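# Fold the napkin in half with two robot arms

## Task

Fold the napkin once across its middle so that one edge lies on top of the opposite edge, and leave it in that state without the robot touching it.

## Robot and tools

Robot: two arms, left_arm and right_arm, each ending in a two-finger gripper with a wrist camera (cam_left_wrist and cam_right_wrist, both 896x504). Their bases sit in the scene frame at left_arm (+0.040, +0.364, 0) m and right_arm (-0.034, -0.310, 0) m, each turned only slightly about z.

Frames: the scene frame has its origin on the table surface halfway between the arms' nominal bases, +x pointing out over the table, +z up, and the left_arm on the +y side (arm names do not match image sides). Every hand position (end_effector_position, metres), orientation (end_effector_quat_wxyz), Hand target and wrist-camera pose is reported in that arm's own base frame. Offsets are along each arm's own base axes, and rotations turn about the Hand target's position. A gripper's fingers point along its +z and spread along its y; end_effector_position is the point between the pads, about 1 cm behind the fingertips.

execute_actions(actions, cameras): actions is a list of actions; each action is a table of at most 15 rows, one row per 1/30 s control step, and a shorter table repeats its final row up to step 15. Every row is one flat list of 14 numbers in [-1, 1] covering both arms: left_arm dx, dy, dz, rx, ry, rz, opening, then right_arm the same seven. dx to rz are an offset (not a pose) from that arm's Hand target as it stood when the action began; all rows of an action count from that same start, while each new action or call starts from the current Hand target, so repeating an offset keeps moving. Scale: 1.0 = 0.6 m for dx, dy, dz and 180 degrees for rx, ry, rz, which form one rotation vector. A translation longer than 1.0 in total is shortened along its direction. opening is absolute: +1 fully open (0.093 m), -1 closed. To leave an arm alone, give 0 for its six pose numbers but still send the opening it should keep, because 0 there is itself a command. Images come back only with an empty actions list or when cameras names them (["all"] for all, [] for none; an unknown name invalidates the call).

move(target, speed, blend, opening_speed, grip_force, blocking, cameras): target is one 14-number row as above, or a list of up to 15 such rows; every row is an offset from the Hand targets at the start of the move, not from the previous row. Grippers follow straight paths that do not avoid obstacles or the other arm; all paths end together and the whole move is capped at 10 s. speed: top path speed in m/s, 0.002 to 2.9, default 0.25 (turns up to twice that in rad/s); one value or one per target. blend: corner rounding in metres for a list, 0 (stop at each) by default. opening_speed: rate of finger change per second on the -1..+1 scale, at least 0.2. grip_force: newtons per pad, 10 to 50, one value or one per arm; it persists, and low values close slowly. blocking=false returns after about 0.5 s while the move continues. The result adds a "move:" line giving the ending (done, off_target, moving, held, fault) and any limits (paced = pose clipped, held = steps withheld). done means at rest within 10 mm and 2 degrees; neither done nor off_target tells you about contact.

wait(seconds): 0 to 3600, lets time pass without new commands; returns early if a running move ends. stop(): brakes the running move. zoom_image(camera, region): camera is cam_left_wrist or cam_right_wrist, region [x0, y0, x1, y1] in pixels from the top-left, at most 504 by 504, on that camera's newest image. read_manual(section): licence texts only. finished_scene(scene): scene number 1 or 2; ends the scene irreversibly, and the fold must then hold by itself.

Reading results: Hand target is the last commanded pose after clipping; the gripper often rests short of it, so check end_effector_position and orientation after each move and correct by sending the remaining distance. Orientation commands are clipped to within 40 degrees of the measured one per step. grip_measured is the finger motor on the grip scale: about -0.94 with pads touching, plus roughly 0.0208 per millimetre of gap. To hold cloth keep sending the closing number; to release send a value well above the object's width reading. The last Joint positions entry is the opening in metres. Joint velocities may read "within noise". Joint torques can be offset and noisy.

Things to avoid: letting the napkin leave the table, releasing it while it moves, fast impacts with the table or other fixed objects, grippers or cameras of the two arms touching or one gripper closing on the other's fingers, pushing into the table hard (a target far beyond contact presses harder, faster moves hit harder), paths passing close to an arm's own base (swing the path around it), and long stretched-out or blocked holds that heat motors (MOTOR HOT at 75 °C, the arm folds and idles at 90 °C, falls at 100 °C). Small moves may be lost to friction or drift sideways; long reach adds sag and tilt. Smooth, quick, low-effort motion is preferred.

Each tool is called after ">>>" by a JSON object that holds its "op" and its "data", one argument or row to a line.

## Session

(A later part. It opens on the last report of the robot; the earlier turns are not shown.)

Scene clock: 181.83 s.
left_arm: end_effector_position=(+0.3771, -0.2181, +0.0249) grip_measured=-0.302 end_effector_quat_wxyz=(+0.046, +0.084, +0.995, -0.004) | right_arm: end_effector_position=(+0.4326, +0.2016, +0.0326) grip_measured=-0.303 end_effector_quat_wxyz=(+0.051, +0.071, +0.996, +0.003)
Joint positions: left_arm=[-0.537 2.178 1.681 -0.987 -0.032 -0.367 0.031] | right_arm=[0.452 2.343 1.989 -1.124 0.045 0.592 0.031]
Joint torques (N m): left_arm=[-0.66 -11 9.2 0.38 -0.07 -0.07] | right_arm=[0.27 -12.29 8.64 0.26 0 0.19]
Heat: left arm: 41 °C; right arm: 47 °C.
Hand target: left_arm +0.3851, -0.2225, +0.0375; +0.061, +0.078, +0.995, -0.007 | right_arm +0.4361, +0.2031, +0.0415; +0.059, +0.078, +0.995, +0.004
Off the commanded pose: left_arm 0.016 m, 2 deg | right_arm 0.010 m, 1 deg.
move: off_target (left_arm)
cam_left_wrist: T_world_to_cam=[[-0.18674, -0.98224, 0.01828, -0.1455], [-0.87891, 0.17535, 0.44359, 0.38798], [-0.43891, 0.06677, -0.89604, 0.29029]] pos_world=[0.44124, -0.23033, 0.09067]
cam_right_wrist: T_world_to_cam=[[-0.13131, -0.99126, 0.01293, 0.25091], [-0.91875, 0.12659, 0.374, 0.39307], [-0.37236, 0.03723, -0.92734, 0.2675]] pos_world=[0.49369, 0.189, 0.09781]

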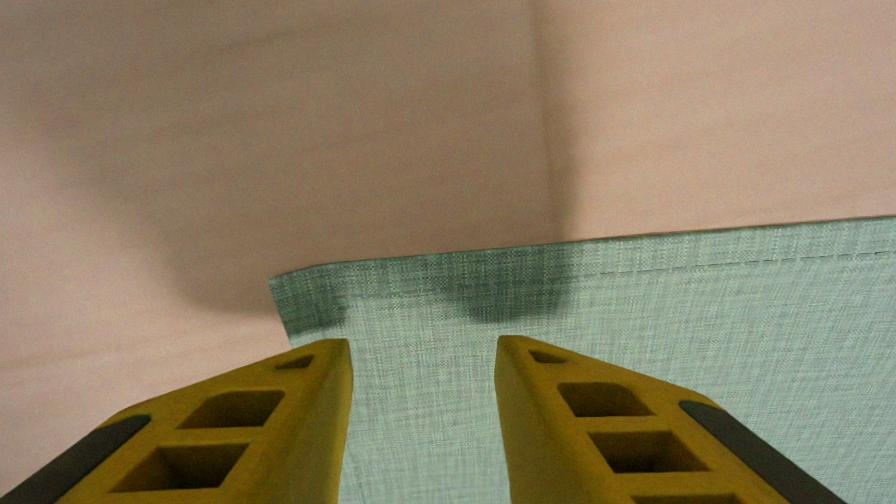

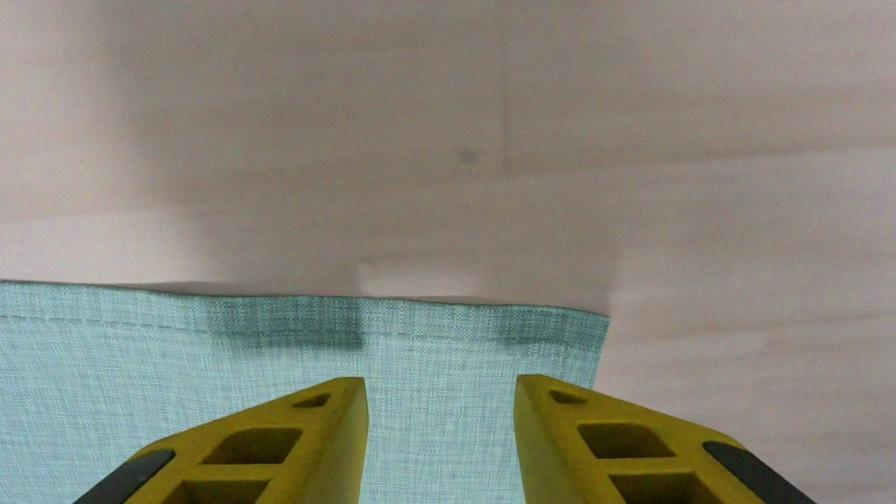

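>>> {"op": "move", "data": {
  "target": [
    [0,0,0.1,0,0,0,-0.3,0,0,0.1,0,0,0,-0.3],
    [-0.1418,0.1708,0.4042,-0.0082,-0.0986,0,-0.3,-0.1268,0.0115,0.3975,-0.0226,-0.0986,0,-0.3]
  ],
  "speed": [0.1,0.25],
  "blend": [0.03,0],
  "cameras": ["all"]
}}

Scene clock: 185.73 s.
left_arm: end_effector_position=(+0.3017, -0.1249, +0.2638) grip_measured=-0.302 end_effector_quat_wxyz=(+0.195, +0.074, +0.978, -0.012) | right_arm: end_effector_position=(+0.3637, +0.2176, +0.2654) grip_measured=-0.303 end_effector_quat_wxyz=(+0.222, +0.057, +0.973, -0.005)
Joint positions: left_arm=[-0.454 1.537 1.752 -1.411 -0.12 -0.279 0.031] | right_arm=[0.655 1.989 2.3 -1.54 0.294 0.72 0.031]
Joint torques (N m): left_arm=[0.51 -7.13 8.66 0.98 -0.24 0.13] | right_arm=[-0.17 -11.08 7.2 0.71 0.26 0.24]
Heat: left arm: 41 °C; right arm: 47 °C.
Hand target: left_arm +0.3000, -0.1200, +0.2801; +0.215, +0.077, +0.973, -0.008 | right_arm +0.3601, +0.2100, +0.2800; +0.214, +0.074, +0.974, -0.019
Off the commanded pose: left_arm 0.017 m, 2 deg | right_arm 0.017 m, 3 deg.
joint sent to its limit (right arm) — joint 4 (wrist pitch), lower limit. The joint targets are off in position, not in orientation.
move: off_target (left_arm, right_arm)
cam_left_wrist: T_world_to_cam=[[-0.17327, -0.98486, 0.00497, -0.07314], [-0.97223, 0.17185, 0.15884, 0.30227], [-0.15729, 0.02269, -0.98729, 0.39868]] pos_world=[0.34391, -0.13302, 0.34597]
cam_right_wrist: T_world_to_cam=[[-0.11214, -0.99361, 0.01254, 0.24835], [-0.99292, 0.11255, 0.03804, 0.35992], [-0.03921, -0.00819, -0.9992, 0.36484]] pos_world=[0.39953, 0.20924, 0.34774]

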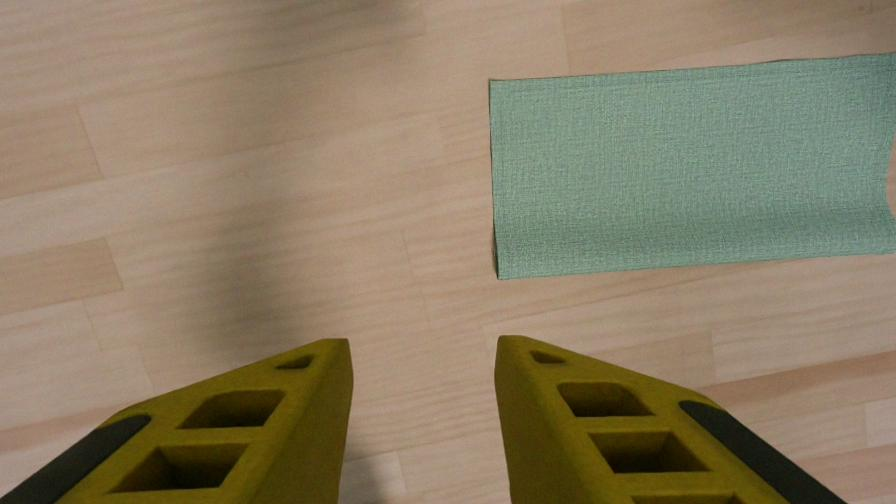

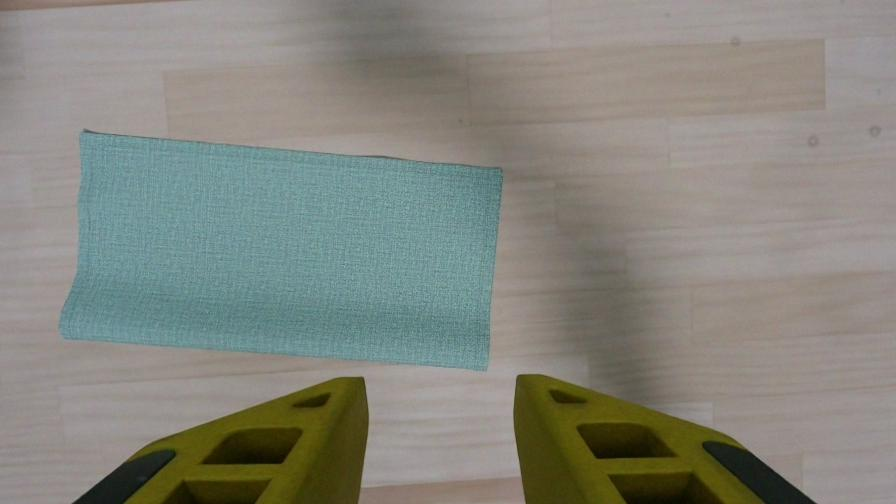

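>>> {"op": "zoom_image", "data": {
  "camera": "cam_left_wrist",
  "region": [450, 40, 610, 160]
}}

>>> {"op": "zoom_image", "data": {
  "camera": "cam_right_wrist",
  "region": [400, 130, 560, 250]
}}

>>> {"op": "zoom_image", "data": {
  "camera": "cam_right_wrist",
  "region": [40, 100, 200, 220]
}}

>>> {"op": "zoom_image", "data": {
  "camera": "cam_left_wrist",
  "region": [736, 20, 896, 140]
}}

>>> {"op": "zoom_image", "data": {
  "camera": "cam_right_wrist",
  "region": [300, 110, 460, 230]
}}

Scaled by 3.150 from the camera's image (finer frame: 1280x720).

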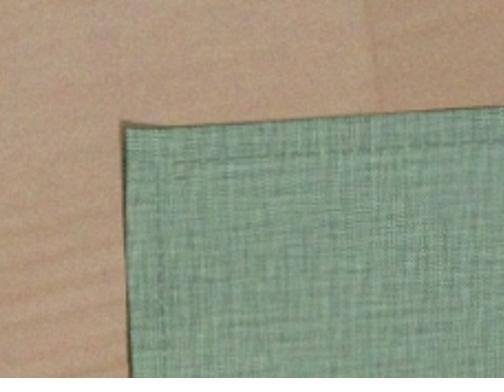

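Scaled by 3.150 from the camera's image (finer frame: 1280x720).

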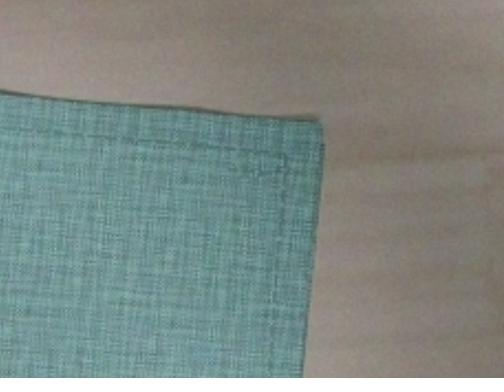

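Scaled by 3.150 from the camera's image (finer frame: 1280x720).

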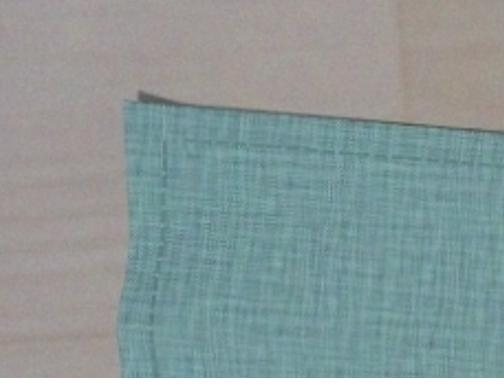

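Scaled by 3.150 from the camera's image (finer frame: 1280x720).

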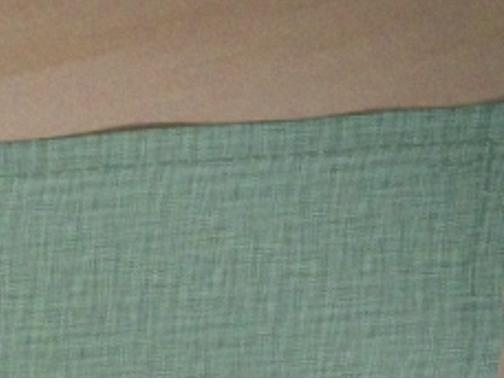

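Scaled by 3.150 from the camera's image (finer frame: 1280x720).

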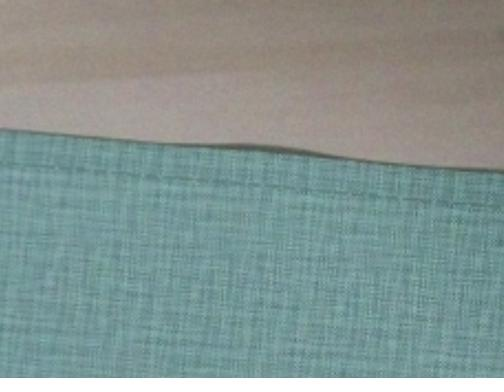

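>>> {"op": "wait", "data": {
  "seconds": 1.0,
  "cameras": ["all"]
}}

Scene clock: 188.00 s.
left_arm: end_effector_position=(+0.3017, -0.1249, +0.2638) grip_measured=-0.302 end_effector_quat_wxyz=(+0.195, +0.074, +0.978, -0.012) | right_arm: end_effector_position=(+0.3640, +0.2171, +0.2654) grip_measured=-0.303 end_effector_quat_wxyz=(+0.222, +0.057, +0.973, -0.005)
Joint positions: left_arm=[-0.454 1.537 1.752 -1.411 -0.12 -0.279 0.031] | right_arm=[0.653 1.989 2.3 -1.54 0.294 0.72 0.031]
Joint torques (N m): left_arm=[0.53 -7.12 8.66 0.97 -0.25 0.13] | right_arm=[-0.08 -11.1 7.21 0.7 0.25 0.24]
Heat: left arm: 41 °C; right arm: 47 °C.
Hand target: left_arm +0.3000, -0.1200, +0.2801; +0.215, +0.077, +0.973, -0.008 | right_arm +0.3601, +0.2100, +0.2800; +0.214, +0.074, +0.974, -0.019
Tool commands: left_gripper/opening=-0.3 right_gripper/opening=-0.3
Off the commanded pose: left_arm 0.017 m, 2 deg | right_arm 0.017 m, 3 deg.
wait: 1.00 s; at rest from the start
cam_left_wrist: T_world_to_cam=[[-0.17327, -0.98486, 0.00497, -0.07314], [-0.97223, 0.17185, 0.15884, 0.30227], [-0.15729, 0.02269, -0.98729, 0.39868]] pos_world=[0.34391, -0.13302, 0.34597]
cam_right_wrist: T_world_to_cam=[[-0.11365, -0.99344, 0.01252, 0.24837], [-0.99275, 0.11405, 0.03806, 0.35989], [-0.03924, -0.0081, -0.9992, 0.36484]] pos_world=[0.39982, 0.20864, 0.34774]

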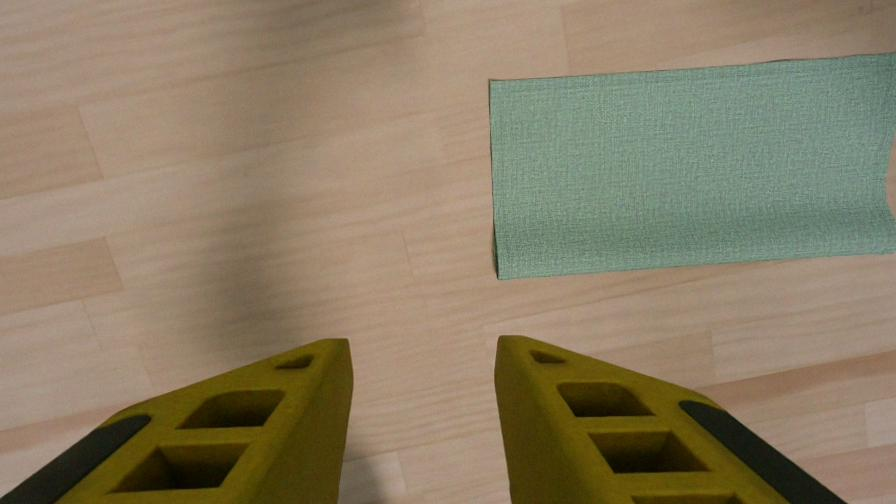

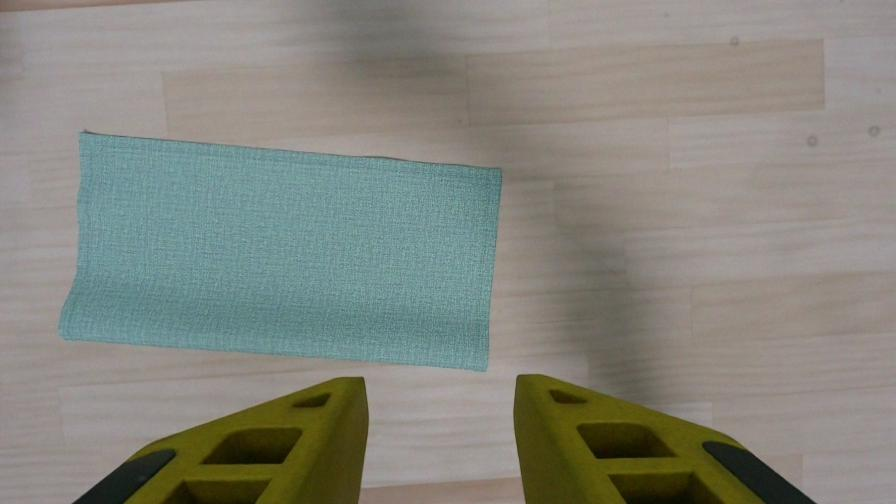

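>>> {"op": "finished_scene", "data": {
  "scene": 2
}}

The scene is finished: the task was done.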